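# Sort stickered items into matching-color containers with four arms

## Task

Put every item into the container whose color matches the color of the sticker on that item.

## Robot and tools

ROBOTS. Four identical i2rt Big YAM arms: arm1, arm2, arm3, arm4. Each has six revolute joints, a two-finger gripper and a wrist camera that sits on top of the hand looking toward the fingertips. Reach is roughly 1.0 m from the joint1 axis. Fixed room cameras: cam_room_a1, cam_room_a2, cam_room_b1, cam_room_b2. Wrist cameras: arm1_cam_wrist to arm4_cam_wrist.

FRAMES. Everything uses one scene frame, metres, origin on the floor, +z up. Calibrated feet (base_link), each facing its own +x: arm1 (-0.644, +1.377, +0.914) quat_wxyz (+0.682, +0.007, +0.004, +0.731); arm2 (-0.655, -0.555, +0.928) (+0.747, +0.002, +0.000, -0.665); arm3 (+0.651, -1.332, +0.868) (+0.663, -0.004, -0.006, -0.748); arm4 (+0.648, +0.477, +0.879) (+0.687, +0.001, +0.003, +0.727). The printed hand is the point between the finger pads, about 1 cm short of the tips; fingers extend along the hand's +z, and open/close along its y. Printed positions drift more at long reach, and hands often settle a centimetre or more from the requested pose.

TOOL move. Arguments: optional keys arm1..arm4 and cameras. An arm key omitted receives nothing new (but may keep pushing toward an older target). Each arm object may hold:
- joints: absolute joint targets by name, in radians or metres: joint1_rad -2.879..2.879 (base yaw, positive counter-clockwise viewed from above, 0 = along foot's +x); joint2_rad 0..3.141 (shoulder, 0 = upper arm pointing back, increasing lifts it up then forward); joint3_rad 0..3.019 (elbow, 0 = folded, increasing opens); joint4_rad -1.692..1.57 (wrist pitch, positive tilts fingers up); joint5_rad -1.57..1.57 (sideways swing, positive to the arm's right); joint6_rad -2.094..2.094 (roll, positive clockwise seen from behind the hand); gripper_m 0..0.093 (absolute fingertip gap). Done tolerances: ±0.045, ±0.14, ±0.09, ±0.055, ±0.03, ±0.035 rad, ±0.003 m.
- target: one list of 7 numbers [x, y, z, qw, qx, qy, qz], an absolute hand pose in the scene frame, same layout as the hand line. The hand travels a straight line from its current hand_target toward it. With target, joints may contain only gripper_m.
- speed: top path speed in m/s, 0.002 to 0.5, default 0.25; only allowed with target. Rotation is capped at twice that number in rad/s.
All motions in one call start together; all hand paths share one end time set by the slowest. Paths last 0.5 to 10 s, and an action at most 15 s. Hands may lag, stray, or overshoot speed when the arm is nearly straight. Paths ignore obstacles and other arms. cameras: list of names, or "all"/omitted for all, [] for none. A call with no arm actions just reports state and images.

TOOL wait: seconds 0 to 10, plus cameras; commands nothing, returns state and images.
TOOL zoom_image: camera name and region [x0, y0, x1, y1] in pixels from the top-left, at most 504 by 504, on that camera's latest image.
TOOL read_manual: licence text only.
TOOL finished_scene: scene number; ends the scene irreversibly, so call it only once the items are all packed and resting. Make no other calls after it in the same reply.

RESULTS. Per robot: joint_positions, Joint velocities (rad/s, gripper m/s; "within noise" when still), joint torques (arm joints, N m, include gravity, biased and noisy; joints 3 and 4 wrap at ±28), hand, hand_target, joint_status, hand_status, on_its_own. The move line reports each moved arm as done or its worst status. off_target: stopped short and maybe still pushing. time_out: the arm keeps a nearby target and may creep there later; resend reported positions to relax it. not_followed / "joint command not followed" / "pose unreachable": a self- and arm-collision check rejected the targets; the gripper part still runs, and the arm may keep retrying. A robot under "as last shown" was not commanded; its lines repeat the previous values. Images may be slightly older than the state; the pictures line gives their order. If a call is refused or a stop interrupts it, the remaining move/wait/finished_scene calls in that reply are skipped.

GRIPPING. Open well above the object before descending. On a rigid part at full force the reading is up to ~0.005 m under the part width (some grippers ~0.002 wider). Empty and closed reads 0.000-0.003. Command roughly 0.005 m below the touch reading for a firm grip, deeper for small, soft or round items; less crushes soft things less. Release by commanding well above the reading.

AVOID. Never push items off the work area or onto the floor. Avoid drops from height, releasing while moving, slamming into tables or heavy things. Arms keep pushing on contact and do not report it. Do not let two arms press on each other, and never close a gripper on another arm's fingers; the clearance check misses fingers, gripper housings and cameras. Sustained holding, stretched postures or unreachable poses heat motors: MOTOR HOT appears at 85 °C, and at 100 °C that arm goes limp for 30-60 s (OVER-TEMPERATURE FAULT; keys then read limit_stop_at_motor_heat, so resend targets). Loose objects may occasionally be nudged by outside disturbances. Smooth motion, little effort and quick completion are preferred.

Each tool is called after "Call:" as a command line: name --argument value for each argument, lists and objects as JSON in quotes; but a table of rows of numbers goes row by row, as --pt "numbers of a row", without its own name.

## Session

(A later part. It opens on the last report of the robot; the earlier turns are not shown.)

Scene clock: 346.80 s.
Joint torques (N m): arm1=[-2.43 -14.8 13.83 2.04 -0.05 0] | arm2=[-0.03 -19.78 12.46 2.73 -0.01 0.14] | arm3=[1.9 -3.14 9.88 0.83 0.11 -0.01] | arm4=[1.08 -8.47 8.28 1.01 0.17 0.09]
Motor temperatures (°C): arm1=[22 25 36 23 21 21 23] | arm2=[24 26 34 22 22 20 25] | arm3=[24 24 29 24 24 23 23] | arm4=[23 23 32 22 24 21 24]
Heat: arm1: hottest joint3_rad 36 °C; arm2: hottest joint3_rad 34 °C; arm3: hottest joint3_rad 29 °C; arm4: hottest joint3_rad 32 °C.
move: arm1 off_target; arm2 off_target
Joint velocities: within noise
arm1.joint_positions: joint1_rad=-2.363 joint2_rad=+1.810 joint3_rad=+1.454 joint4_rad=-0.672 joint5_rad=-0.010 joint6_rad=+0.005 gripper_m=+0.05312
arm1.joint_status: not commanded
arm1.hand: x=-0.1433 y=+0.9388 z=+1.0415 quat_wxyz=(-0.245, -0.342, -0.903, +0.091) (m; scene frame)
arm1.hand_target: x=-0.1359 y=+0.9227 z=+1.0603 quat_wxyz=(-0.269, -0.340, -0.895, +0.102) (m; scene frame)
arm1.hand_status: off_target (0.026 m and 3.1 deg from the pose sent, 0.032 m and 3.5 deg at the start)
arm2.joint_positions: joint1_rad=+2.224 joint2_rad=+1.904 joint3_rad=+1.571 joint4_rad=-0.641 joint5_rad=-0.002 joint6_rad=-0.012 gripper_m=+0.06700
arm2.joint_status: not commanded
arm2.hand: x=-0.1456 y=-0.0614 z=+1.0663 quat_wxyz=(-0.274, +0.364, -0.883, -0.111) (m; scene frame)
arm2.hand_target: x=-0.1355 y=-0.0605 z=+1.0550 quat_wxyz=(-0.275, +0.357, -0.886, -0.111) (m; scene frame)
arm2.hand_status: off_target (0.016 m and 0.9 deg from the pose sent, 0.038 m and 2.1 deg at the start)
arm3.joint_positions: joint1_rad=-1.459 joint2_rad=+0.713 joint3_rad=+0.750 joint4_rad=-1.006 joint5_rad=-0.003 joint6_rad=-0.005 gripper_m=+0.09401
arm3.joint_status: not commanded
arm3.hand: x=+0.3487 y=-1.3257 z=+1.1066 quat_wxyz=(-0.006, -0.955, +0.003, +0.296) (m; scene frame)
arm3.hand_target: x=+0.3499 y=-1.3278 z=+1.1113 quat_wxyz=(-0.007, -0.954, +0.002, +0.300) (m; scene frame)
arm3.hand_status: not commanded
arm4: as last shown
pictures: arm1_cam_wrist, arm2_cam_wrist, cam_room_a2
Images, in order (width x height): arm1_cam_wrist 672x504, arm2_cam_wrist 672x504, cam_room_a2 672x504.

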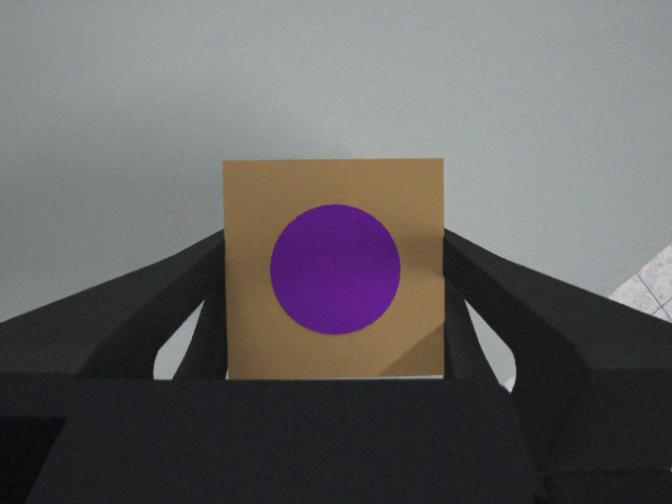

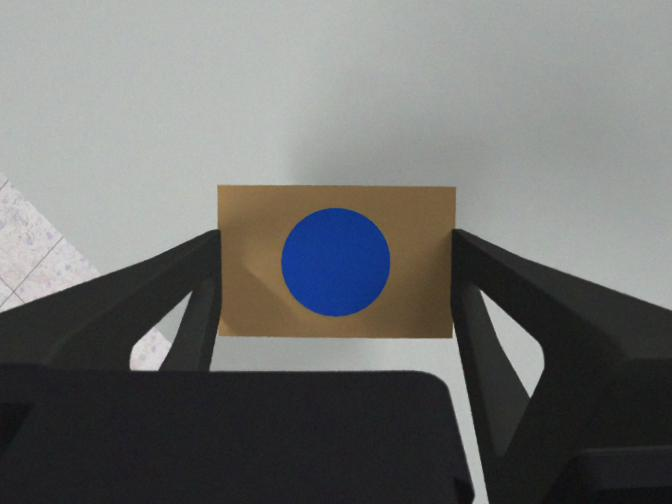

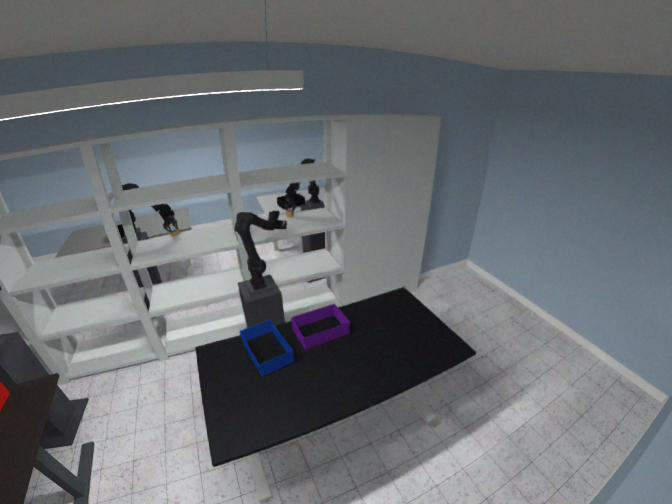

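Call:
move --arm1 '{"target": [-0.135, 0.922, 1.045, 0.2687, 0.3401, 0.8954, -0.1021], "speed": 0.1}' --arm2 '{"target": [-0.135, -0.06, 1.022, 0.275, -0.3569, 0.8859, 0.1108], "speed": 0.1}' --cameras '[]'

Call:
move --arm1 '{"target": [-0.135, 0.922, 1.03, 0.2687, 0.3401, 0.8954, -0.1021], "speed": 0.1}' --arm2 '{"target": [-0.135, -0.06, 1.005, 0.275, -0.3569, 0.8859, 0.1108], "speed": 0.1}' --cameras '["arm1_cam_wrist","arm2_cam_wrist"]'

Scene clock: 353.73 s.
Joint torques (N m): arm1=[-2.9 -14.45 11.9 2.1 -0.02 -0.05] | arm2=[-0.03 -20.13 10.55 2.76 -0.01 0.14] | arm3=[1.73 -3.19 9.87 0.81 0.12 0] | arm4=[1.26 -8.29 8.27 0.99 0.19 0.11]
Motor temperatures (°C): arm1=[22 25 35 23 21 21 23] | arm2=[24 26 34 22 22 20 25] | arm3=[24 24 29 24 24 23 23] | arm4=[23 23 32 22 24 21 24]
Heat: arm1: hottest joint3_rad 35 °C; arm2: hottest joint3_rad 34 °C; arm3: hottest joint3_rad 29 °C; arm4: hottest joint3_rad 32 °C.
move: arm1 off_target; arm2 off_target
Joint velocities: within noise
arm1.joint_positions: joint1_rad=-2.363 joint2_rad=+1.816 joint3_rad=+1.454 joint4_rad=-0.637 joint5_rad=-0.010 joint6_rad=+0.005 gripper_m=+0.05312
arm1.joint_status: not commanded
arm1.hand: x=-0.1378 y=+0.9340 z=+1.0424 quat_wxyz=(-0.258, -0.340, -0.899, +0.096) (m; scene frame)
arm1.hand_target: x=-0.1354 y=+0.9222 z=+1.0452 quat_wxyz=(-0.269, -0.340, -0.895, +0.102) (m; scene frame)
arm1.hand_status: off_target (0.013 m and 1.5 deg from the pose sent, 0.019 m and 3.1 deg at the start)
arm2.joint_positions: joint1_rad=+2.224 joint2_rad=+1.936 joint3_rad=+1.550 joint4_rad=-0.567 joint5_rad=-0.002 joint6_rad=-0.012 gripper_m=+0.06700
arm2.joint_status: not commanded
arm2.hand: x=-0.1399 y=-0.0559 z=+1.0442 quat_wxyz=(-0.283, +0.363, -0.880, -0.114) (m; scene frame)
arm2.hand_target: x=-0.1356 y=-0.0605 z=+1.0222 quat_wxyz=(-0.275, +0.357, -0.886, -0.111) (m; scene frame)
arm2.hand_status: off_target (0.023 m and 1.4 deg from the pose sent, 0.046 m and 0.9 deg at the start)
arm3, arm4: as last shown
pictures: none
No camera images: "cameras" was empty.

Scene clock: 354.70 s.
Joint torques (N m): arm1=[-2.37 -14.74 10.95 2.06 -0.04 -0.07] | arm2=[-0.03 -18.55 9.78 2.73 0.01 0.14] | arm3=[1.96 -3.25 9.84 0.83 0.11 -0.01] | arm4=[1.61 -9 8.31 1.2 0.18 0.12]
Motor temperatures (°C): arm1=[22 26 35 23 21 21 23] | arm2=[24 26 34 22 22 20 25] | arm3=[24 24 29 24 24 23 23] | arm4=[23 23 32 22 24 21 24]
Heat: arm1: hottest joint3_rad 35 °C; arm2: hottest joint3_rad 34 °C; arm3: hottest joint3_rad 29 °C; arm4: hottest joint3_rad 32 °C.
move: arm1 done; arm2 off_target
Joint velocities: within noise
arm1.joint_positions: joint1_rad=-2.363 joint2_rad=+1.828 joint3_rad=+1.446 joint4_rad=-0.600 joint5_rad=-0.010 joint6_rad=+0.004 gripper_m=+0.05312
arm1.joint_status: not commanded
arm1.hand: x=-0.1340 y=+0.9305 z=+1.0360 quat_wxyz=(-0.266, -0.339, -0.897, +0.099) (m; scene frame)
arm1.hand_target: x=-0.1352 y=+0.9221 z=+1.0301 quat_wxyz=(-0.269, -0.340, -0.895, +0.102) (m; scene frame)
arm1.hand_status: done (0.010 m and 0.5 deg from the pose sent, 0.017 m and 1.5 deg at the start)
arm2.joint_positions: joint1_rad=+2.224 joint2_rad=+1.936 joint3_rad=+1.537 joint4_rad=-0.529 joint5_rad=-0.002 joint6_rad=-0.012 gripper_m=+0.06700
arm2.joint_status: not commanded
arm2.hand: x=-0.1375 y=-0.0535 z=+1.0436 quat_wxyz=(-0.295, +0.362, -0.877, -0.119) (m; scene frame)
arm2.hand_target: x=-0.1364 y=-0.0611 z=+1.0061 quat_wxyz=(-0.275, +0.357, -0.886, -0.111) (m; scene frame)
arm2.hand_status: off_target (0.039 m and 2.7 deg from the pose sent, 0.040 m and 1.4 deg at the start)
arm3, arm4: as last shown
pictures: arm1_cam_wrist, arm2_cam_wrist
Images, in order (width x height): arm1_cam_wrist 672x504, arm2_cam_wrist 672x504.

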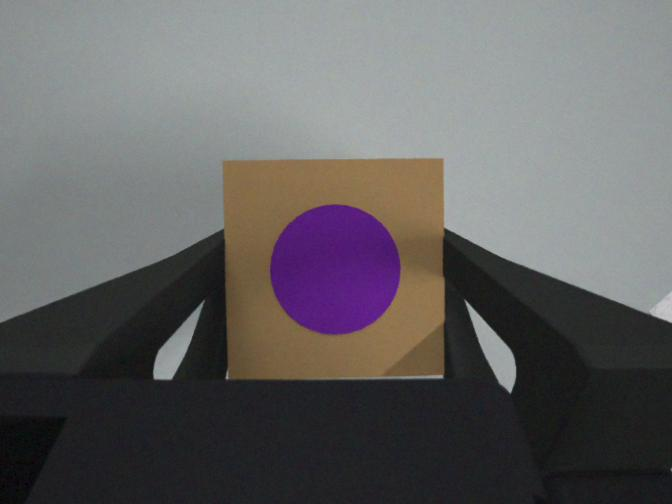

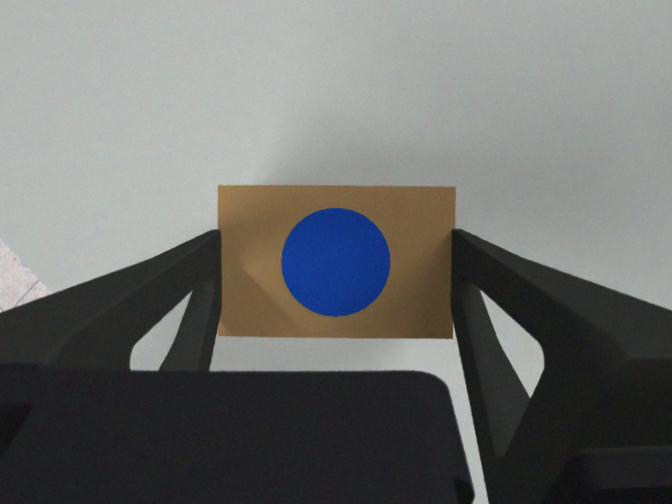

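Call:
move --arm1 '{"joints": {"gripper_m": 0.093}}' --arm2 '{"joints": {"gripper_m": 0.093}}' --cameras '[]'

Call:
move --arm1 '{"target": [-0.18, 0.965, 1.11, 0.2687, 0.3401, 0.8954, -0.1021], "speed": 0.3}' --arm2 '{"target": [-0.18, -0.10, 1.10, 0.275, -0.3569, 0.8859, 0.1108], "speed": 0.3}' --cameras '["arm1_cam_wrist","arm2_cam_wrist"]'

Call:
move --arm1 '{"joints": {"joint1_rad": -2.367, "joint2_rad": 0.55, "joint3_rad": 0.756, "joint4_rad": -1.166, "joint5_rad": 0, "joint6_rad": 0}}' --arm2 '{"joints": {"joint1_rad": 2.24, "joint2_rad": 0.55, "joint3_rad": 0.756, "joint4_rad": -1.166, "joint5_rad": 0, "joint6_rad": 0}}' --arm4 '{"target": [0.0, 0.81, 1.07, 0.2157, -0.7419, 0.2811, 0.5693], "speed": 0.3}' --cameras '["arm1_cam_wrist","arm4_cam_wrist","cam_room_a2"]'

Scene clock: 365.97 s.
Joint torques (N m): arm1=[-3.14 -14.74 10.81 2.17 -0.03 -0.05] | arm2=[-0.03 -19.14 9.76 2.69 0.01 0.14] | arm3=[2.02 -3.25 9.89 0.81 0.11 0] | arm4=[1.14 -8.59 8.23 1.07 0.18 0.1]
Motor temperatures (°C): arm1=[21 26 36 23 21 21 23] | arm2=[24 26 33 22 22 20 25] | arm3=[24 24 29 24 24 23 23] | arm4=[23 22 32 22 24 21 24]
Heat: arm1: hottest joint3_rad 36 °C; arm2: hottest joint3_rad 33 °C; arm3: hottest joint3_rad 29 °C; arm4: hottest joint3_rad 32 °C.
move: arm1 done; arm2 done
Joint velocities: within noise
arm1.joint_positions: joint1_rad=-2.363 joint2_rad=+1.828 joint3_rad=+1.446 joint4_rad=-0.600 joint5_rad=-0.010 joint6_rad=+0.004 gripper_m=+0.09296
arm1.joint_status: all done
arm1.hand: x=-0.1340 y=+0.9306 z=+1.0360 quat_wxyz=(-0.266, -0.339, -0.897, +0.099) (m; scene frame)
arm1.hand_target: x=-0.1351 y=+0.9221 z=+1.0301 quat_wxyz=(-0.269, -0.340, -0.895, +0.102) (m; scene frame)
arm1.hand_status: not commanded
arm2.joint_positions: joint1_rad=+2.224 joint2_rad=+1.943 joint3_rad=+1.537 joint4_rad=-0.527 joint5_rad=-0.002 joint6_rad=-0.012 gripper_m=+0.09292
arm2.joint_status: all done
arm2.hand: x=-0.1375 y=-0.0535 z=+1.0388 quat_wxyz=(-0.292, +0.362, -0.877, -0.118) (m; scene frame)
arm2.hand_target: x=-0.1364 y=-0.0611 z=+1.0058 quat_wxyz=(-0.275, +0.357, -0.886, -0.111) (m; scene frame)
arm2.hand_status: not commanded
arm3, arm4: as last shown
pictures: none
No camera images: "cameras" was empty.

Scene clock: 367.13 s.
Joint torques (N m): arm1=[-2.67 -12.22 11.96 0.99 0.01 0] | arm2=[0.26 -17.2 11.06 1.46 0.1 0.18] | arm3=[1.85 -3.25 9.87 0.84 0.11 0] | arm4=[1.08 -8 8.25 0.98 0.2 0.11]
Motor temperatures (°C): arm1=[21 26 36 23 21 21 23] | arm2=[24 26 33 22 22 20 25] | arm3=[24 24 29 24 24 23 23] | arm4=[23 22 32 22 24 21 24]
Heat: arm1: hottest joint3_rad 36 °C; arm2: hottest joint3_rad 33 °C; arm3: hottest joint3_rad 29 °C; arm4: hottest joint3_rad 32 °C.
move: arm1 done; arm2 off_target
Joint velocities: within noise
arm1.joint_positions: joint1_rad=-2.363 joint2_rad=+1.611 joint3_rad=+1.357 joint4_rad=-0.710 joint5_rad=-0.010 joint6_rad=+0.004 gripper_m=+0.09296
arm1.joint_status: not commanded
arm1.hand: x=-0.1778 y=+0.9701 z=+1.1121 quat_wxyz=(-0.274, -0.338, -0.895, +0.102) (m; scene frame)
arm1.hand_target: x=-0.1801 y=+0.9651 z=+1.1099 quat_wxyz=(-0.269, -0.340, -0.895, +0.102) (m; scene frame)
arm1.hand_status: done (0.006 m and 0.7 deg from the pose sent, 0.094 m and 0.5 deg at the start)
arm2.joint_positions: joint1_rad=+2.224 joint2_rad=+1.719 joint3_rad=+1.444 joint4_rad=-0.649 joint5_rad=-0.002 joint6_rad=-0.012 gripper_m=+0.09292
arm2.joint_status: not commanded
arm2.hand: x=-0.1801 y=-0.0950 z=+1.1237 quat_wxyz=(-0.296, +0.361, -0.876, -0.120) (m; scene frame)
arm2.hand_target: x=-0.1805 y=-0.1003 z=+1.1003 quat_wxyz=(-0.275, +0.357, -0.886, -0.111) (m; scene frame)
arm2.hand_status: off_target (0.024 m and 2.9 deg from the pose sent, 0.088 m and 2.4 deg at the start)
arm3, arm4: as last shown
pictures: arm1_cam_wrist, arm2_cam_wrist
Images, in order (width x height): arm1_cam_wrist 672x504, arm2_cam_wrist 672x504.

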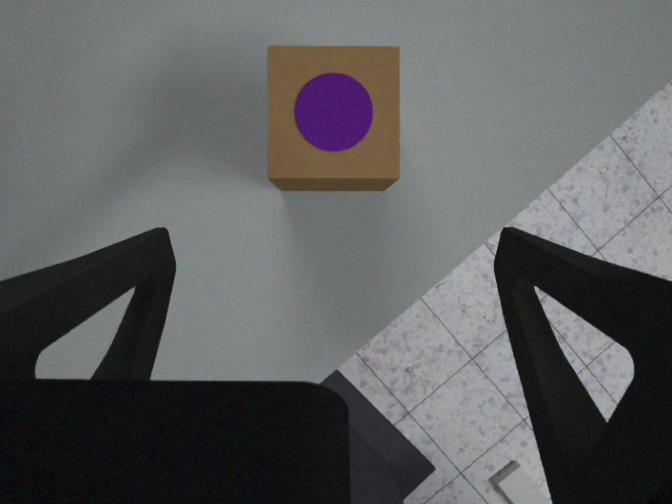

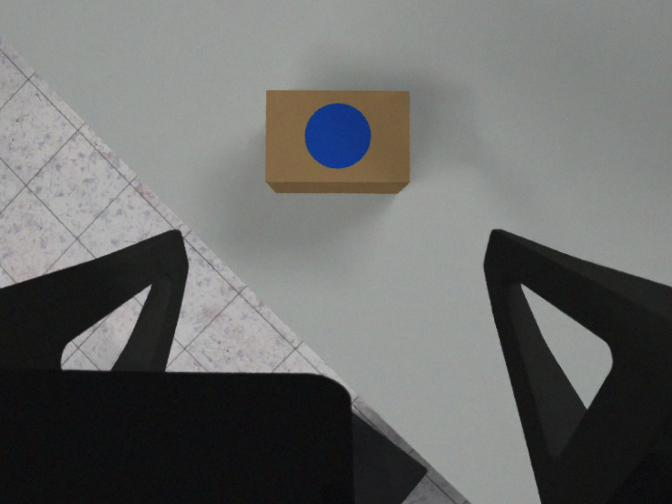

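Scene clock: 368.83 s.
Joint torques (N m): arm1=[-1.44 1.96 11.37 0.99 0.06 0.01] | arm2=[1.49 -0.91 10.55 1.57 0.06 0.18] | arm3=[1.96 -3.31 9.84 0.81 0.11 0] | arm4=[0.97 -17.9 11.17 1.8 0.26 0.19]
Motor temperatures (°C): arm1=[21 26 36 23 21 21 23] | arm2=[24 26 33 22 22 20 25] | arm3=[24 24 29 24 24 23 23] | arm4=[23 22 33 22 24 21 24]
Heat: arm1: hottest joint3_rad 36 °C; arm2: hottest joint3_rad 33 °C; arm3: hottest joint3_rad 29 °C; arm4: hottest joint3_rad 33 °C.
move: arm1 done; arm2 done; arm4 off_target
Joint velocities: within noise
arm1.joint_positions: joint1_rad=-2.363 joint2_rad=+0.548 joint3_rad=+0.755 joint4_rad=-1.157 joint5_rad=-0.002 joint6_rad=+0.004 gripper_m=+0.09296
arm1.joint_status: all done
arm1.hand: x=-0.4508 y=+1.2097 z=+1.1730 quat_wxyz=(-0.279, -0.338, -0.892, +0.108) (m; scene frame)
arm1.hand_target: x=-0.4528 y=+1.2096 z=+1.1720 quat_wxyz=(-0.274, -0.339, -0.894, +0.109) (m; scene frame)
arm1.hand_status: not commanded
arm2.joint_positions: joint1_rad=+2.231 joint2_rad=+0.550 joint3_rad=+0.773 joint4_rad=-1.155 joint5_rad=-0.002 joint6_rad=-0.011 gripper_m=+0.09292
arm2.joint_status: all done
arm2.hand: x=-0.4739 y=-0.3775 z=+1.2006 quat_wxyz=(-0.292, +0.365, -0.876, -0.119) (m; scene frame)
arm2.hand_target: x=-0.4782 y=-0.3791 z=+1.1904 quat_wxyz=(-0.279, +0.365, -0.881, -0.116) (m; scene frame)
arm2.hand_status: not commanded
arm3: as last shown
arm4.joint_positions: joint1_rad=+1.115 joint2_rad=+1.816 joint3_rad=+1.163 joint4_rad=+0.342 joint5_rad=+0.313 joint6_rad=+0.068 gripper_m=+0.09401
arm4.joint_status: not commanded
arm4.hand: x=+0.0144 y=+0.8040 z=+1.0567 quat_wxyz=(-0.218, +0.754, -0.276, -0.554) (m; scene frame)
arm4.hand_target: x=+0.0011 y=+0.8095 z=+1.0702 quat_wxyz=(-0.216, +0.742, -0.281, -0.569) (m; scene frame)
arm4.hand_status: off_target (0.020 m and 2.3 deg from the pose sent, 0.227 m and 6.9 deg at the start)
pictures: arm1_cam_wrist, arm4_cam_wrist, cam_room_a2
Images, in order (width x height): arm1_cam_wrist 672x504, arm4_cam_wrist 672x504, cam_room_a2 672x504.

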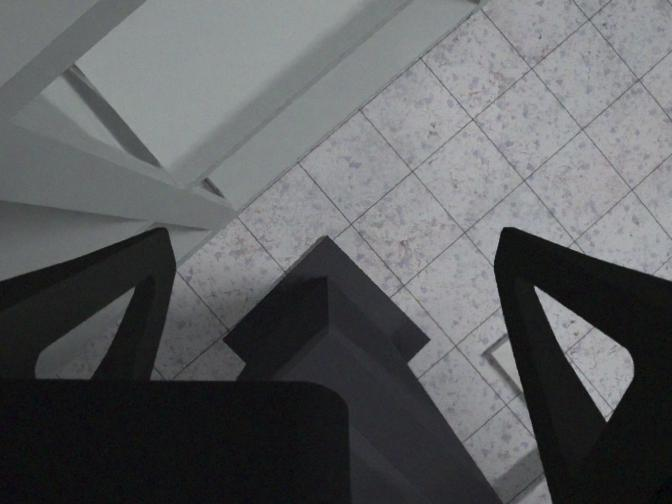

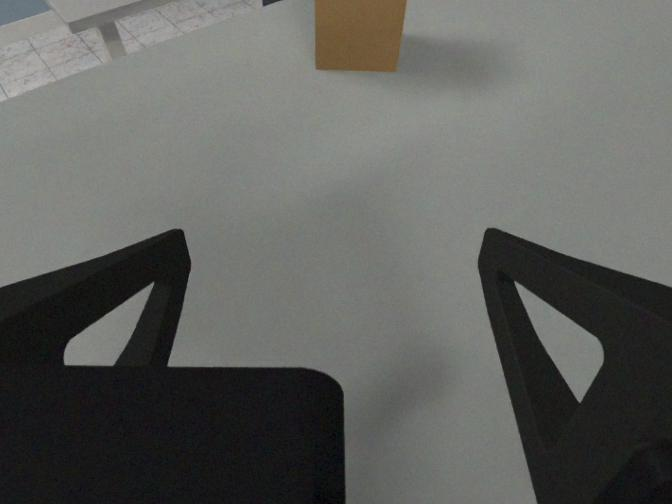

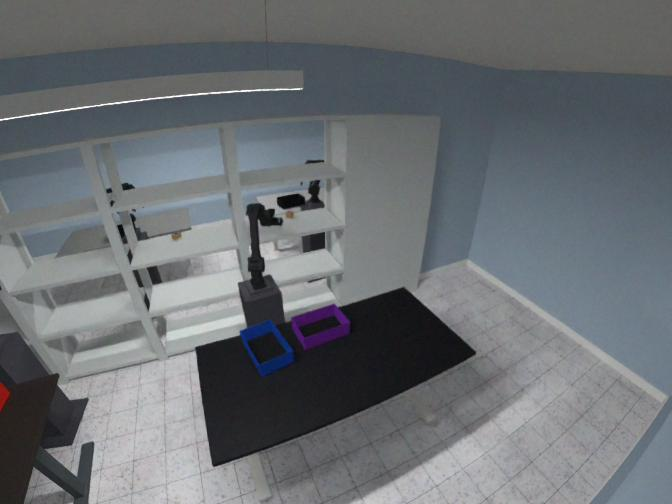

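Call:
move --arm4 '{"target": [-0.081, 0.899, 1.057, 0.2157, -0.7419, 0.2811, 0.5693], "speed": 0.25}' --cameras '["arm4_cam_wrist","cam_room_a2"]'

Scene clock: 376.40 s.
Joint torques (N m): arm1=[-1.79 1.79 11.43 1.09 0.06 -0.05] | arm2=[1.49 -1.03 10.56 1.57 0.07 0.17] | arm3=[1.9 -3.14 9.88 0.85 0.12 -0.01] | arm4=[1.03 -21.66 12.34 1.16 0.01 -0.03]
Motor temperatures (°C): arm1=[21 25 36 23 21 21 23] | arm2=[24 26 32 22 22 20 24] | arm3=[24 24 29 24 24 23 23] | arm4=[23 23 34 22 24 21 24]
Heat: arm1: hottest joint3_rad 36 °C; arm2: hottest joint3_rad 32 °C; arm3: hottest joint3_rad 29 °C; arm4: hottest joint3_rad 34 °C.
move: arm4 off_target
Joint velocities: within noise
arm1, arm2, arm3: as last shown
arm4.joint_positions: joint1_rad=+1.038 joint2_rad=+2.071 joint3_rad=+1.545 joint4_rad=+0.240 joint5_rad=+0.247 joint6_rad=+0.069 gripper_m=+0.09401
arm4.joint_status: not commanded
arm4.hand: x=-0.0659 y=+0.8952 z=+1.0505 quat_wxyz=(-0.215, +0.745, -0.287, -0.563) (m; scene frame)
arm4.hand_target: x=-0.0799 y=+0.8983 z=+1.0571 quat_wxyz=(-0.216, +0.742, -0.281, -0.569) (m; scene frame)
arm4.hand_status: off_target (0.017 m and 1.0 deg from the pose sent, 0.135 m and 2.3 deg at the start)
pictures: arm4_cam_wrist, cam_room_a2
Images, in order (width x height): arm4_cam_wrist 672x504, cam_room_a2 672x504.

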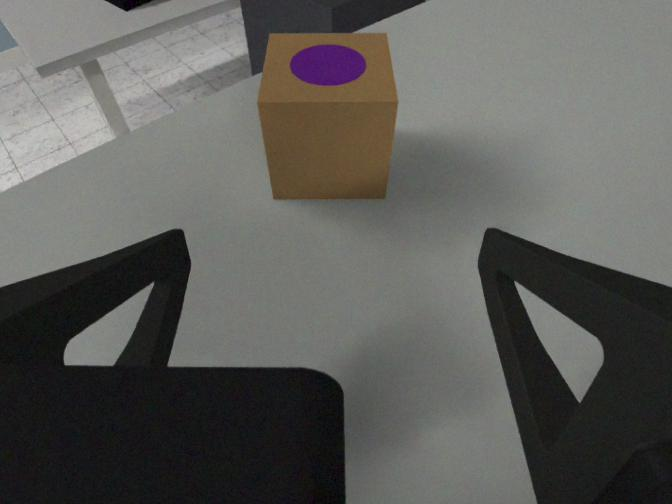

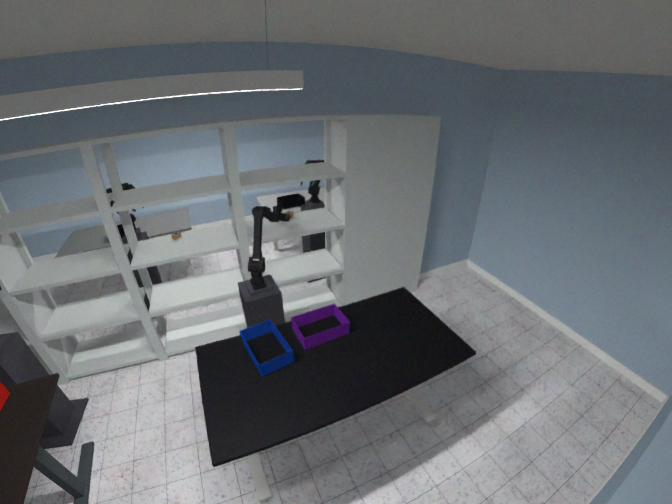

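Call:
move --arm4 '{"target": [-0.152, 0.959, 1.047, 0.2157, -0.7419, 0.2811, 0.5693], "speed": 0.25}' --cameras '["arm4_cam_wrist","cam_room_a2"]'

Scene clock: 382.33 s.
Joint torques (N m): arm1=[-2.14 2.9 11.36 0.99 0.11 0] | arm2=[1.38 -1.03 10.54 1.58 0.06 0.18] | arm3=[1.79 -3.19 9.87 0.81 0.13 0] | arm4=[0.73 -25.11 13.29 1.02 0.06 -0.07]
Motor temperatures (°C): arm1=[21 25 36 23 21 21 22] | arm2=[24 26 32 22 22 20 24] | arm3=[24 24 29 23 24 23 23] | arm4=[23 23 34 22 24 21 24]
Heat: arm1: hottest joint3_rad 36 °C; arm2: hottest joint3_rad 32 °C; arm3: hottest joint3_rad 29 °C; arm4: hottest joint3_rad 34 °C.
move: arm4 off_target
Joint velocities: within noise
arm1, arm2, arm3: as last shown
arm4.joint_positions: joint1_rad=+1.019 joint2_rad=+2.312 joint3_rad=+1.961 joint4_rad=+0.072 joint5_rad=+0.220 joint6_rad=+0.066 gripper_m=+0.09401
arm4.joint_status: not commanded
arm4.hand: x=-0.1432 y=+0.9496 z=+1.0467 quat_wxyz=(-0.211, +0.743, -0.285, -0.567) (m; scene frame)
arm4.hand_target: x=-0.1508 y=+0.9583 z=+1.0469 quat_wxyz=(-0.216, +0.742, -0.281, -0.569) (m; scene frame)
arm4.hand_status: off_target (0.013 m and 0.7 deg from the pose sent, 0.107 m and 1.0 deg at the start)
pictures: arm4_cam_wrist, cam_room_a2
Images, in order (width x height): arm4_cam_wrist 672x504, cam_room_a2 672x504.

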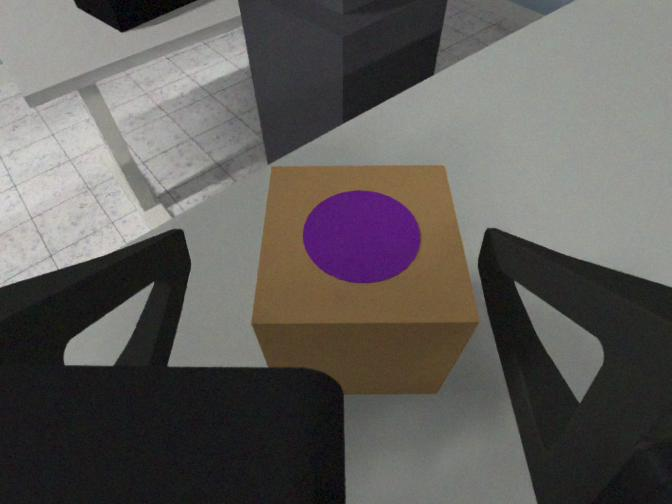

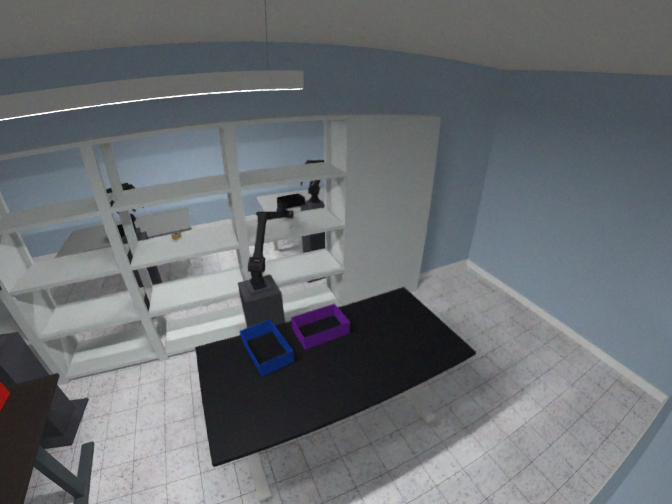

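Call:
move --arm4 '{"target": [-0.147, 0.965, 1.037, 0.2157, -0.7419, 0.2811, 0.5693], "speed": 0.2}' --cameras '[]'

Call:
move --arm4 '{"joints": {"gripper_m": 0.04}}' --cameras '["arm4_cam_wrist"]'

Call:
move --arm4 '{"target": [-0.147, 0.965, 1.085, 0.2157, -0.7419, 0.2811, 0.5693], "speed": 0.2}' --cameras '["arm4_cam_wrist","cam_room_a2"]'

Scene clock: 388.07 s.
Joint torques (N m): arm1=[-2.08 1.9 11.47 0.98 0.1 0] | arm2=[1.38 -1.08 10.55 1.55 0.07 0.18] | arm3=[1.96 -3.31 9.83 0.81 0.11 0] | arm4=[0.38 -25.23 11.93 1.74 0.05 -0.07]
Motor temperatures (°C): arm1=[21 25 36 23 21 21 22] | arm2=[24 26 31 22 22 20 24] | arm3=[24 24 29 23 24 23 23] | arm4=[23 24 34 22 24 21 24]
Heat: arm1: hottest joint3_rad 36 °C; arm2: hottest joint3_rad 31 °C; arm3: hottest joint3_rad 29 °C; arm4: hottest joint3_rad 34 °C.
move: arm4 off_target
Joint velocities: within noise
arm1, arm2: as last shown
arm3.joint_positions: joint1_rad=-1.459 joint2_rad=+0.713 joint3_rad=+0.750 joint4_rad=-1.006 joint5_rad=-0.003 joint6_rad=-0.005 gripper_m=+0.09401
arm3.joint_status: not commanded
arm3.hand: x=+0.3487 y=-1.3257 z=+1.1066 quat_wxyz=(-0.006, -0.955, +0.003, +0.296) (m; scene frame)
arm3.hand_target: x=+0.3499 y=-1.3278 z=+1.1113 quat_wxyz=(-0.007, -0.954, +0.002, +0.300) (m; scene frame)
arm3.hand_status: not commanded
arm4.joint_positions: joint1_rad=+1.012 joint2_rad=+2.312 joint3_rad=+1.961 joint4_rad=+0.072 joint5_rad=+0.212 joint6_rad=+0.065 gripper_m=+0.09401
arm4.joint_status: not commanded
arm4.hand: x=-0.1409 y=+0.9539 z=+1.0466 quat_wxyz=(-0.210, +0.744, -0.285, -0.567) (m; scene frame)
arm4.hand_target: x=-0.1457 y=+0.9641 z=+1.0369 quat_wxyz=(-0.216, +0.742, -0.281, -0.569) (m; scene frame)
arm4.hand_status: off_target (0.016 m and 0.8 deg from the pose sent, 0.019 m and 0.7 deg at the start)
pictures: none
No camera images: "cameras" was empty.

Scene clock: 388.67 s.
Joint torques (N m): arm1=[-2.37 2.49 11.38 1.14 0.11 -0.03] | arm2=[1.49 -1.03 10.55 1.54 0.07 0.17] | arm3=[2.08 -3.02 9.87 0.81 0.12 0] | arm4=[0.32 -24.88 11.93 1.7 0.04 -0.07]
Motor temperatures (°C): arm1=[21 25 36 23 21 21 22] | arm2=[24 26 31 22 22 20 24] | arm3=[24 24 29 23 24 23 23] | arm4=[23 24 34 22 24 21 24]
Heat: arm1: hottest joint3_rad 36 °C; arm2: hottest joint3_rad 31 °C; arm3: hottest joint3_rad 29 °C; arm4: hottest joint3_rad 34 °C.
move: arm4 off_target
Joint velocities: within noise
arm1, arm2, arm3: as last shown
arm4.joint_positions: joint1_rad=+1.012 joint2_rad=+2.312 joint3_rad=+1.961 joint4_rad=+0.072 joint5_rad=+0.210 joint6_rad=+0.062 gripper_m=+0.05358
arm4.joint_status: gripper_m off_target (ended at +0.05360, target +0.04000)
arm4.hand: x=-0.1408 y=+0.9540 z=+1.0466 quat_wxyz=(-0.211, +0.744, -0.284, -0.567) (m; scene frame)
arm4.hand_target: x=-0.1457 y=+0.9643 z=+1.0369 quat_wxyz=(-0.216, +0.742, -0.281, -0.569) (m; scene frame)
arm4.hand_status: not commanded
pictures: arm4_cam_wrist
Images, in order (width x height): arm4_cam_wrist 672x504.

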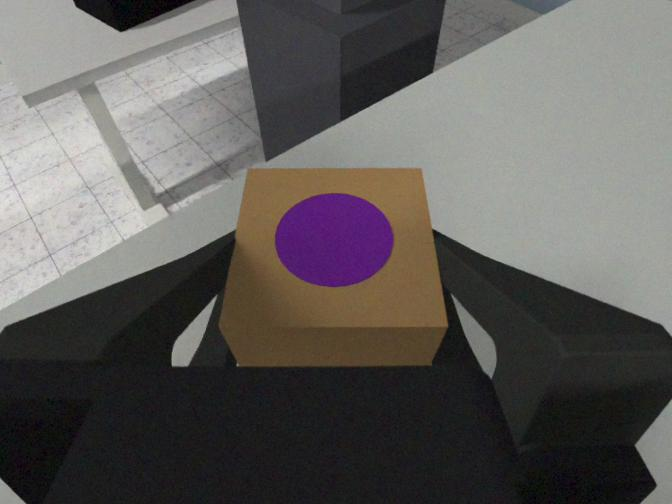

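Scene clock: 389.63 s.
Joint torques (N m): arm1=[-2.14 2.49 11.44 1.17 0.09 0] | arm2=[1.44 -0.97 10.56 1.57 0.07 0.18] | arm3=[2.02 -3.14 9.87 0.79 0.12 -0.01] | arm4=[0.73 -29.74 13 0.92 0.1 -0.04]
Motor temperatures (°C): arm1=[21 25 36 23 21 21 22] | arm2=[24 26 31 22 22 20 24] | arm3=[24 24 29 23 24 23 23] | arm4=[23 24 34 22 24 21 24]
Heat: arm1: hottest joint3_rad 36 °C; arm2: hottest joint3_rad 31 °C; arm3: hottest joint3_rad 29 °C; arm4: hottest joint3_rad 34 °C.
move: arm4 off_target
Joint velocities: within noise
arm1, arm2, arm3: as last shown
arm4.joint_positions: joint1_rad=+1.012 joint2_rad=+2.312 joint3_rad=+1.988 joint4_rad=+0.008 joint5_rad=+0.210 joint6_rad=+0.062 gripper_m=+0.05357
arm4.joint_status: not commanded
arm4.hand: x=-0.1414 y=+0.9543 z=+1.0474 quat_wxyz=(-0.208, +0.755, -0.285, -0.552) (m; scene frame)
arm4.hand_target: x=-0.1447 y=+0.9637 z=+1.0850 quat_wxyz=(-0.216, +0.742, -0.281, -0.569) (m; scene frame)
arm4.hand_status: off_target (0.040 m and 2.6 deg from the pose sent, 0.040 m and 0.7 deg at the start)
pictures: arm4_cam_wrist, cam_room_a2
Images, in order (width x height): arm4_cam_wrist 672x504, cam_room_a2 672x504.

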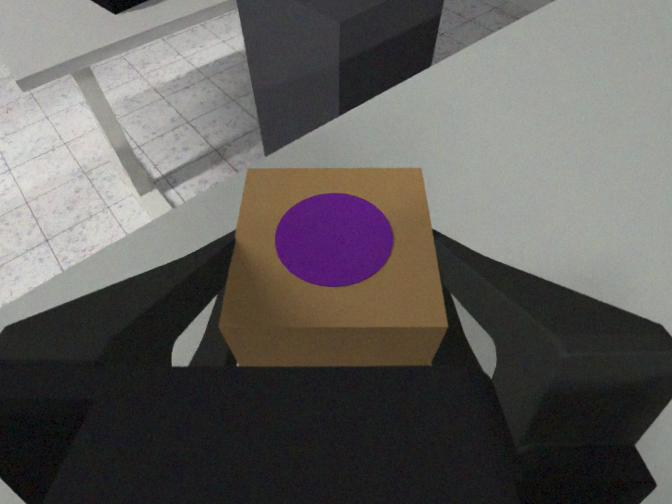

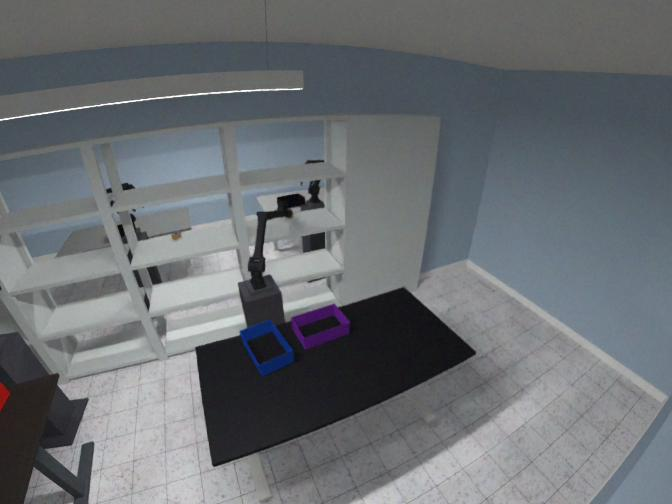

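Call:
move --arm4 '{"target": [-0.13, 0.95, 1.125, 0.2157, -0.7419, 0.2811, 0.5693], "speed": 0.2}' --cameras '["arm4_cam_wrist"]'

Call:
move --arm4 '{"target": [0.1, 0.75, 1.13, 0.2157, -0.7419, 0.2811, 0.5693], "speed": 0.3}' --cameras '["arm4_cam_wrist","cam_room_a2"]'

Scene clock: 395.43 s.
Joint torques (N m): arm1=[-2.37 2.43 11.4 1.14 0.09 -0.01] | arm2=[1.44 -1.03 10.54 1.58 0.07 0.18] | arm3=[2.08 -3.31 9.87 0.84 0.11 -0.01] | arm4=[1.03 -27.99 9.51 1.07 0.24 -0.04]
Motor temperatures (°C): arm1=[21 25 36 23 21 21 22] | arm2=[24 26 31 22 22 20 24] | arm3=[24 24 29 23 24 23 23] | arm4=[23 25 35 22 24 21 25]
Heat: arm1: hottest joint3_rad 36 °C; arm2: hottest joint3_rad 31 °C; arm3: hottest joint3_rad 29 °C; arm4: hottest joint3_rad 35 °C.
move: arm4 done
Joint velocities: within noise
arm1, arm2, arm3: as last shown
arm4.joint_positions: joint1_rad=+1.012 joint2_rad=+2.215 joint3_rad=+1.986 joint4_rad=-0.036 joint5_rad=+0.212 joint6_rad=+0.062 gripper_m=+0.05357
arm4.joint_status: not commanded
arm4.hand: x=-0.1317 y=+0.9497 z=+1.1228 quat_wxyz=(-0.212, +0.740, -0.283, -0.572) (m; scene frame)
arm4.hand_target: x=-0.1300 y=+0.9501 z=+1.1250 quat_wxyz=(-0.216, +0.742, -0.281, -0.569) (m; scene frame)
arm4.hand_status: done (0.003 m and 0.7 deg from the pose sent, 0.078 m and 2.6 deg at the start)
pictures: arm4_cam_wrist
Images, in order (width x height): arm4_cam_wrist 672x504.

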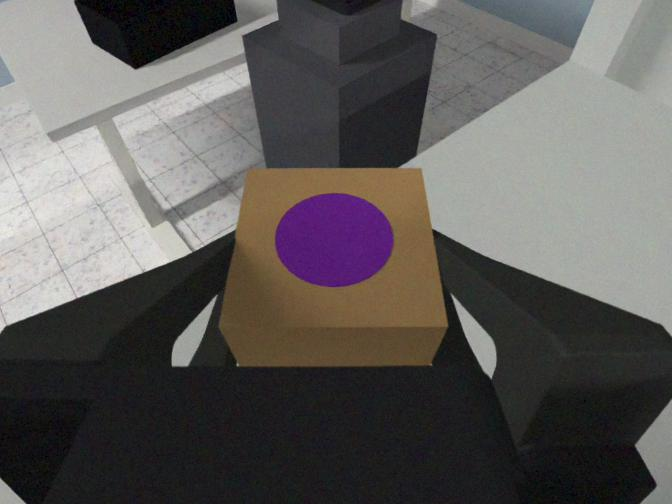

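Scene clock: 397.10 s.
Joint torques (N m): arm1=[-2.08 2.49 11.33 0.96 0.07 -0.03] | arm2=[1.38 -1.03 10.56 1.55 0.06 0.19] | arm3=[1.73 -3.14 9.85 0.83 0.11 0] | arm4=[1.49 -14.97 8.91 2.14 0.26 0.18]
Motor temperatures (°C): arm1=[21 25 36 23 21 21 22] | arm2=[24 26 31 22 22 20 24] | arm3=[24 24 29 23 24 23 23] | arm4=[23 25 35 22 24 21 25]
Heat: arm1: hottest joint3_rad 36 °C; arm2: hottest joint3_rad 31 °C; arm3: hottest joint3_rad 29 °C; arm4: hottest joint3_rad 35 °C.
move: arm4 off_target
Joint velocities: within noise
arm1, arm2, arm3: as last shown
arm4.joint_positions: joint1_rad=+1.150 joint2_rad=+1.489 joint3_rad=+0.927 joint4_rad=+0.245 joint5_rad=+0.348 joint6_rad=+0.079 gripper_m=+0.05357
arm4.joint_status: not commanded
arm4.hand: x=+0.1025 y=+0.7505 z=+1.1168 quat_wxyz=(-0.219, +0.755, -0.276, -0.553) (m; scene frame)
arm4.hand_target: x=+0.1001 y=+0.7499 z=+1.1301 quat_wxyz=(-0.215, +0.742, -0.281, -0.569) (m; scene frame)
arm4.hand_status: off_target (0.013 m and 2.4 deg from the pose sent, 0.306 m and 0.7 deg at the start)
pictures: arm4_cam_wrist, cam_room_a2
Images, in order (width x height): arm4_cam_wrist 672x504, cam_room_a2 672x504.

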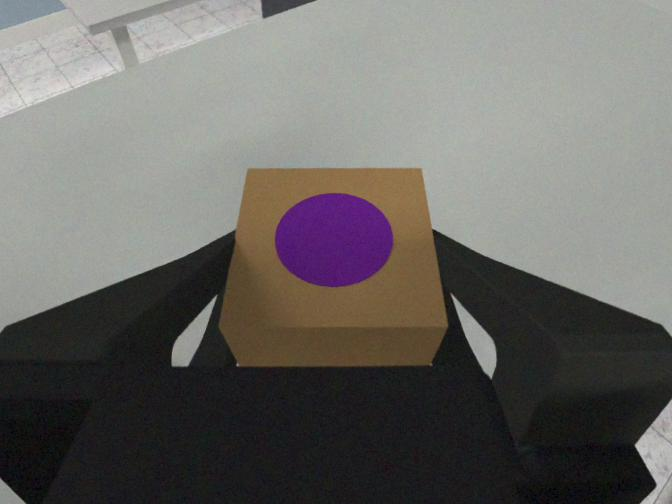

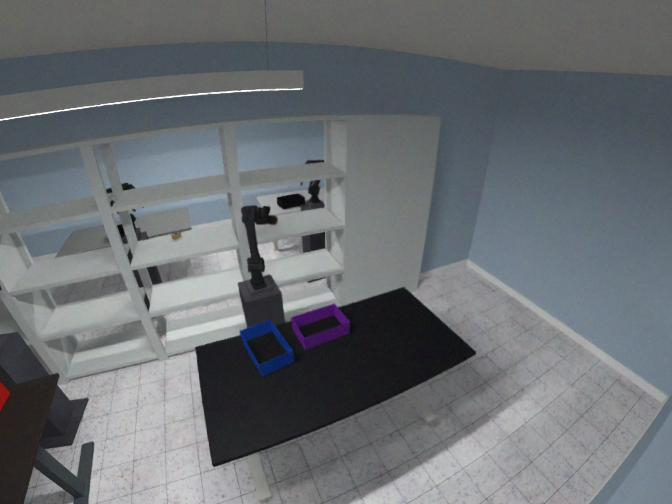

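Call:
move --arm4 '{"target": [0.38, 0.67, 1.15, 0.2157, -0.7419, 0.2811, 0.5693], "speed": 0.4}' --cameras '[]'

Call:
move --arm4 '{"joints": {"joint1_rad": -1.5, "joint2_rad": 0.95, "joint3_rad": 1.0, "joint4_rad": -0.95, "joint5_rad": 0, "joint6_rad": 0}}' --cameras '["arm4_cam_wrist","cam_room_a2"]'

Scene clock: 412.97 s.
Joint torques (N m): arm1=[-1.67 2.9 11.4 1.14 0.12 -0.05] | arm2=[1.38 -0.97 10.54 1.57 0.07 0.18] | arm3=[1.9 -3.02 9.87 0.81 0.12 0] | arm4=[0.44 1.08 10.29 1.09 0 -0.09]
Motor temperatures (°C): arm1=[21 25 36 23 21 21 22] | arm2=[24 25 31 22 22 20 24] | arm3=[24 24 29 23 24 23 23] | arm4=[23 25 36 22 24 21 26]
Heat: arm1: hottest joint3_rad 36 °C; arm2: hottest joint3_rad 31 °C; arm3: hottest joint3_rad 29 °C; arm4: hottest joint3_rad 36 °C.
move: arm4 done
Joint velocities: within noise
arm1.joint_positions: joint1_rad=-2.363 joint2_rad=+0.548 joint3_rad=+0.755 joint4_rad=-1.157 joint5_rad=-0.002 joint6_rad=+0.004 gripper_m=+0.09296
arm1.joint_status: not commanded
arm1.hand: x=-0.4508 y=+1.2097 z=+1.1730 quat_wxyz=(-0.279, -0.338, -0.892, +0.108) (m; scene frame)
arm1.hand_target: x=-0.4528 y=+1.2096 z=+1.1720 quat_wxyz=(-0.274, -0.339, -0.894, +0.109) (m; scene frame)
arm1.hand_status: not commanded
arm2.joint_positions: joint1_rad=+2.231 joint2_rad=+0.550 joint3_rad=+0.773 joint4_rad=-1.155 joint5_rad=-0.002 joint6_rad=-0.011 gripper_m=+0.09292
arm2.joint_status: not commanded
arm2.hand: x=-0.4739 y=-0.3775 z=+1.2006 quat_wxyz=(-0.292, +0.365, -0.876, -0.119) (m; scene frame)
arm2.hand_target: x=-0.4782 y=-0.3791 z=+1.1904 quat_wxyz=(-0.279, +0.365, -0.881, -0.116) (m; scene frame)
arm2.hand_status: not commanded
arm3: as last shown
arm4.joint_positions: joint1_rad=+1.013 joint2_rad=+0.448 joint3_rad=+0.391 joint4_rad=-0.200 joint5_rad=+0.215 joint6_rad=+0.066 gripper_m=+0.05357
arm4.joint_status: not commanded
arm4.hand: x=+0.3802 y=+0.6685 z=+1.1515 quat_wxyz=(-0.212, +0.737, -0.285, -0.576) (m; scene frame)
arm4.hand_target: x=+0.3800 y=+0.6700 z=+1.1501 quat_wxyz=(-0.216, +0.742, -0.281, -0.569) (m; scene frame)
arm4.hand_status: done (0.002 m and 1.1 deg from the pose sent, 0.291 m and 2.5 deg at the start)
pictures: none
No camera images: "cameras" was empty.

Scene clock: 415.13 s.
Joint torques (N m): arm1=[-2.55 2.49 11.34 1.14 0.11 -0.03] | arm2=[1.44 -1.03 10.54 1.58 0.08 0.18] | arm3=[1.96 -3.19 9.85 0.8 0.12 -0.01] | arm4=[0.26 -5.83 12.96 0.65 0 -0.08]
Motor temperatures (°C): arm1=[21 25 36 23 21 21 22] | arm2=[24 25 31 22 22 20 24] | arm3=[24 24 29 23 24 23 23] | arm4=[23 25 36 22 24 21 26]
Heat: arm1: hottest joint3_rad 36 °C; arm2: hottest joint3_rad 31 °C; arm3: hottest joint3_rad 29 °C; arm4: hottest joint3_rad 36 °C.
move: arm4 done
Joint velocities: within noise
arm1, arm2, arm3: as last shown
arm4.joint_positions: joint1_rad=-1.500 joint2_rad=+0.950 joint3_rad=+0.950 joint4_rad=-0.940 joint5_rad=+0.002 joint6_rad=+0.012 gripper_m=+0.05358
arm4.joint_status: all done
arm4.hand: x=+1.0312 y=+0.5265 z=+1.1547 quat_wxyz=(-0.307, +0.055, -0.950, -0.019) (m; scene frame)
arm4.hand_target: x=+1.0386 y=+0.5278 z=+1.1799 quat_wxyz=(-0.326, +0.061, -0.943, -0.019) (m; scene frame)
arm4.hand_status: not commanded
pictures: arm4_cam_wrist, cam_room_a2
Images, in order (width x height): arm4_cam_wrist 672x504, cam_room_a2 672x504.

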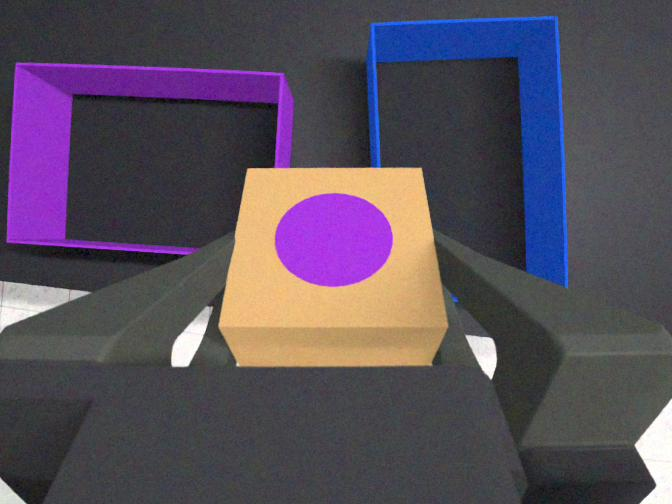

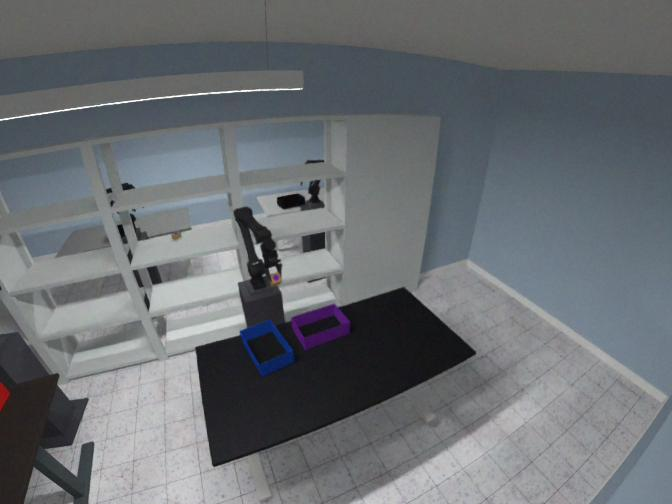

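Call:
move --arm4 '{"target": [1.105, 0.737, 0.95, -0.0859, -0.1729, 0.9811, -0.0151], "speed": 0.4}' --cameras '["arm4_cam_wrist","cam_room_a2"]'

Call:
move --arm4 '{"target": [1.105, 0.737, 0.8, -0.0859, -0.1729, 0.9811, -0.0151], "speed": 0.3}' --cameras '["arm4_cam_wrist","cam_room_a2"]'

Scene clock: 430.83 s.
Joint torques (N m): arm1=[-1.96 1.49 11.38 0.81 0.11 -0.01] | arm2=[1.38 -1.08 10.55 1.57 0.07 0.18] | arm3=[1.96 -3.25 9.88 0.81 0.12 -0.01] | arm4=[0.67 -20.13 10.56 -0.87 0.02 0.18]
Motor temperatures (°C): arm1=[21 25 36 23 21 21 22] | arm2=[24 25 31 22 22 20 23] | arm3=[24 24 29 23 24 23 23] | arm4=[23 24 39 22 24 21 26]
Heat: arm1: hottest joint3_rad 36 °C; arm2: hottest joint3_rad 31 °C; arm3: hottest joint3_rad 29 °C; arm4: hottest joint3_rad 39 °C.
move: arm4 off_target
Joint velocities: within noise
arm1, arm2, arm3: as last shown
arm4.joint_positions: joint1_rad=-1.117 joint2_rad=+1.914 joint3_rad=+1.473 joint4_rad=-1.332 joint5_rad=-0.026 joint6_rad=+0.142 gripper_m=+0.05357
arm4.joint_status: not commanded
arm4.hand: x=+1.0904 y=+0.7294 z=+0.9347 quat_wxyz=(+0.102, +0.180, -0.978, +0.021) (m; scene frame)
arm4.hand_target: x=+1.1044 y=+0.7366 z=+0.9503 quat_wxyz=(+0.086, +0.173, -0.981, +0.015) (m; scene frame)
arm4.hand_status: off_target (0.022 m and 2.2 deg from the pose sent, 0.303 m and 47.6 deg at the start)
pictures: arm4_cam_wrist, cam_room_a2
Images, in order (width x height): arm4_cam_wrist 672x504, cam_room_a2 672x504.

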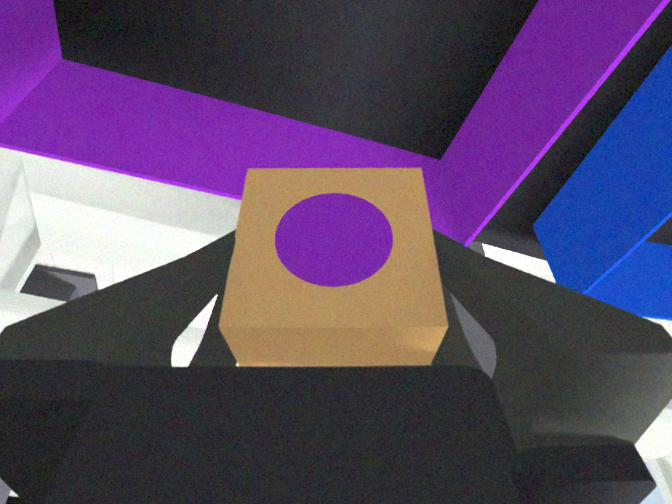

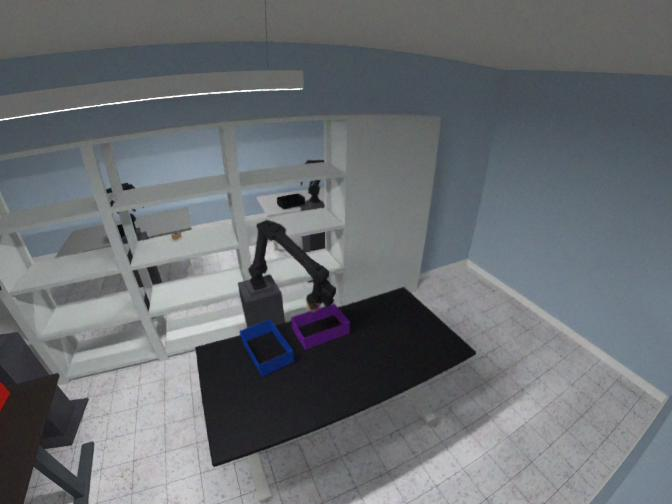

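Scene clock: 432.03 s.
Joint torques (N m): arm1=[-2.32 2.55 11.25 1.1 0.11 -0.03] | arm2=[1.44 -0.97 10.52 1.57 0.07 0.18] | arm3=[1.79 -3.14 9.88 0.84 0.11 -0.01] | arm4=[0.67 -22.18 6.56 -0.12 -0.02 0.16]
Motor temperatures (°C): arm1=[21 25 36 23 21 21 22] | arm2=[24 25 31 22 22 20 23] | arm3=[24 24 29 23 24 23 23] | arm4=[23 24 39 22 24 21 26]
Heat: arm1: hottest joint3_rad 36 °C; arm2: hottest joint3_rad 31 °C; arm3: hottest joint3_rad 29 °C; arm4: hottest joint3_rad 39 °C.
move: arm4 done
Joint velocities: within noise
arm1, arm2: as last shown
arm3.joint_positions: joint1_rad=-1.459 joint2_rad=+0.713 joint3_rad=+0.750 joint4_rad=-1.006 joint5_rad=-0.003 joint6_rad=-0.005 gripper_m=+0.09401
arm3.joint_status: not commanded
arm3.hand: x=+0.3487 y=-1.3257 z=+1.1066 quat_wxyz=(-0.006, -0.955, +0.003, +0.296) (m; scene frame)
arm3.hand_target: x=+0.3499 y=-1.3278 z=+1.1113 quat_wxyz=(-0.007, -0.954, +0.002, +0.300) (m; scene frame)
arm3.hand_status: not commanded
arm4.joint_positions: joint1_rad=-1.117 joint2_rad=+2.127 joint3_rad=+1.401 joint4_rad=-1.035 joint5_rad=-0.026 joint6_rad=+0.143 gripper_m=+0.05357
arm4.joint_status: not commanded
arm4.hand: x=+1.0978 y=+0.7335 z=+0.7953 quat_wxyz=(+0.097, +0.180, -0.979, +0.020) (m; scene frame)
arm4.hand_target: x=+1.1050 y=+0.7370 z=+0.8001 quat_wxyz=(+0.086, +0.173, -0.981, +0.015) (m; scene frame)
arm4.hand_status: done (0.009 m and 1.6 deg from the pose sent, 0.136 m and 2.2 deg at the start)
pictures: arm4_cam_wrist, cam_room_a2
Images, in order (width x height): arm4_cam_wrist 672x504, cam_room_a2 672x504.

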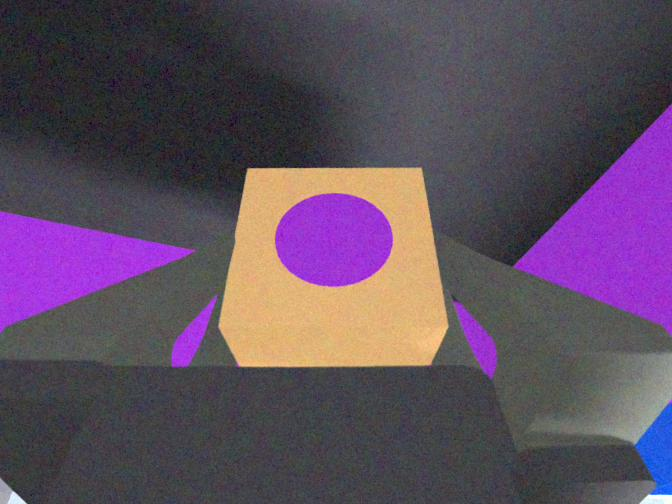

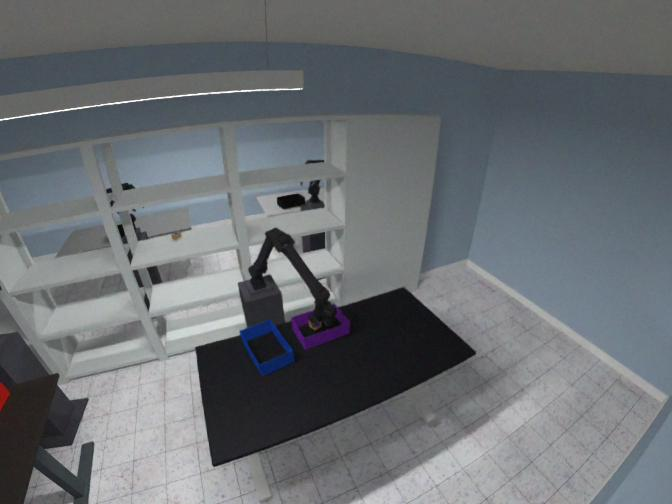

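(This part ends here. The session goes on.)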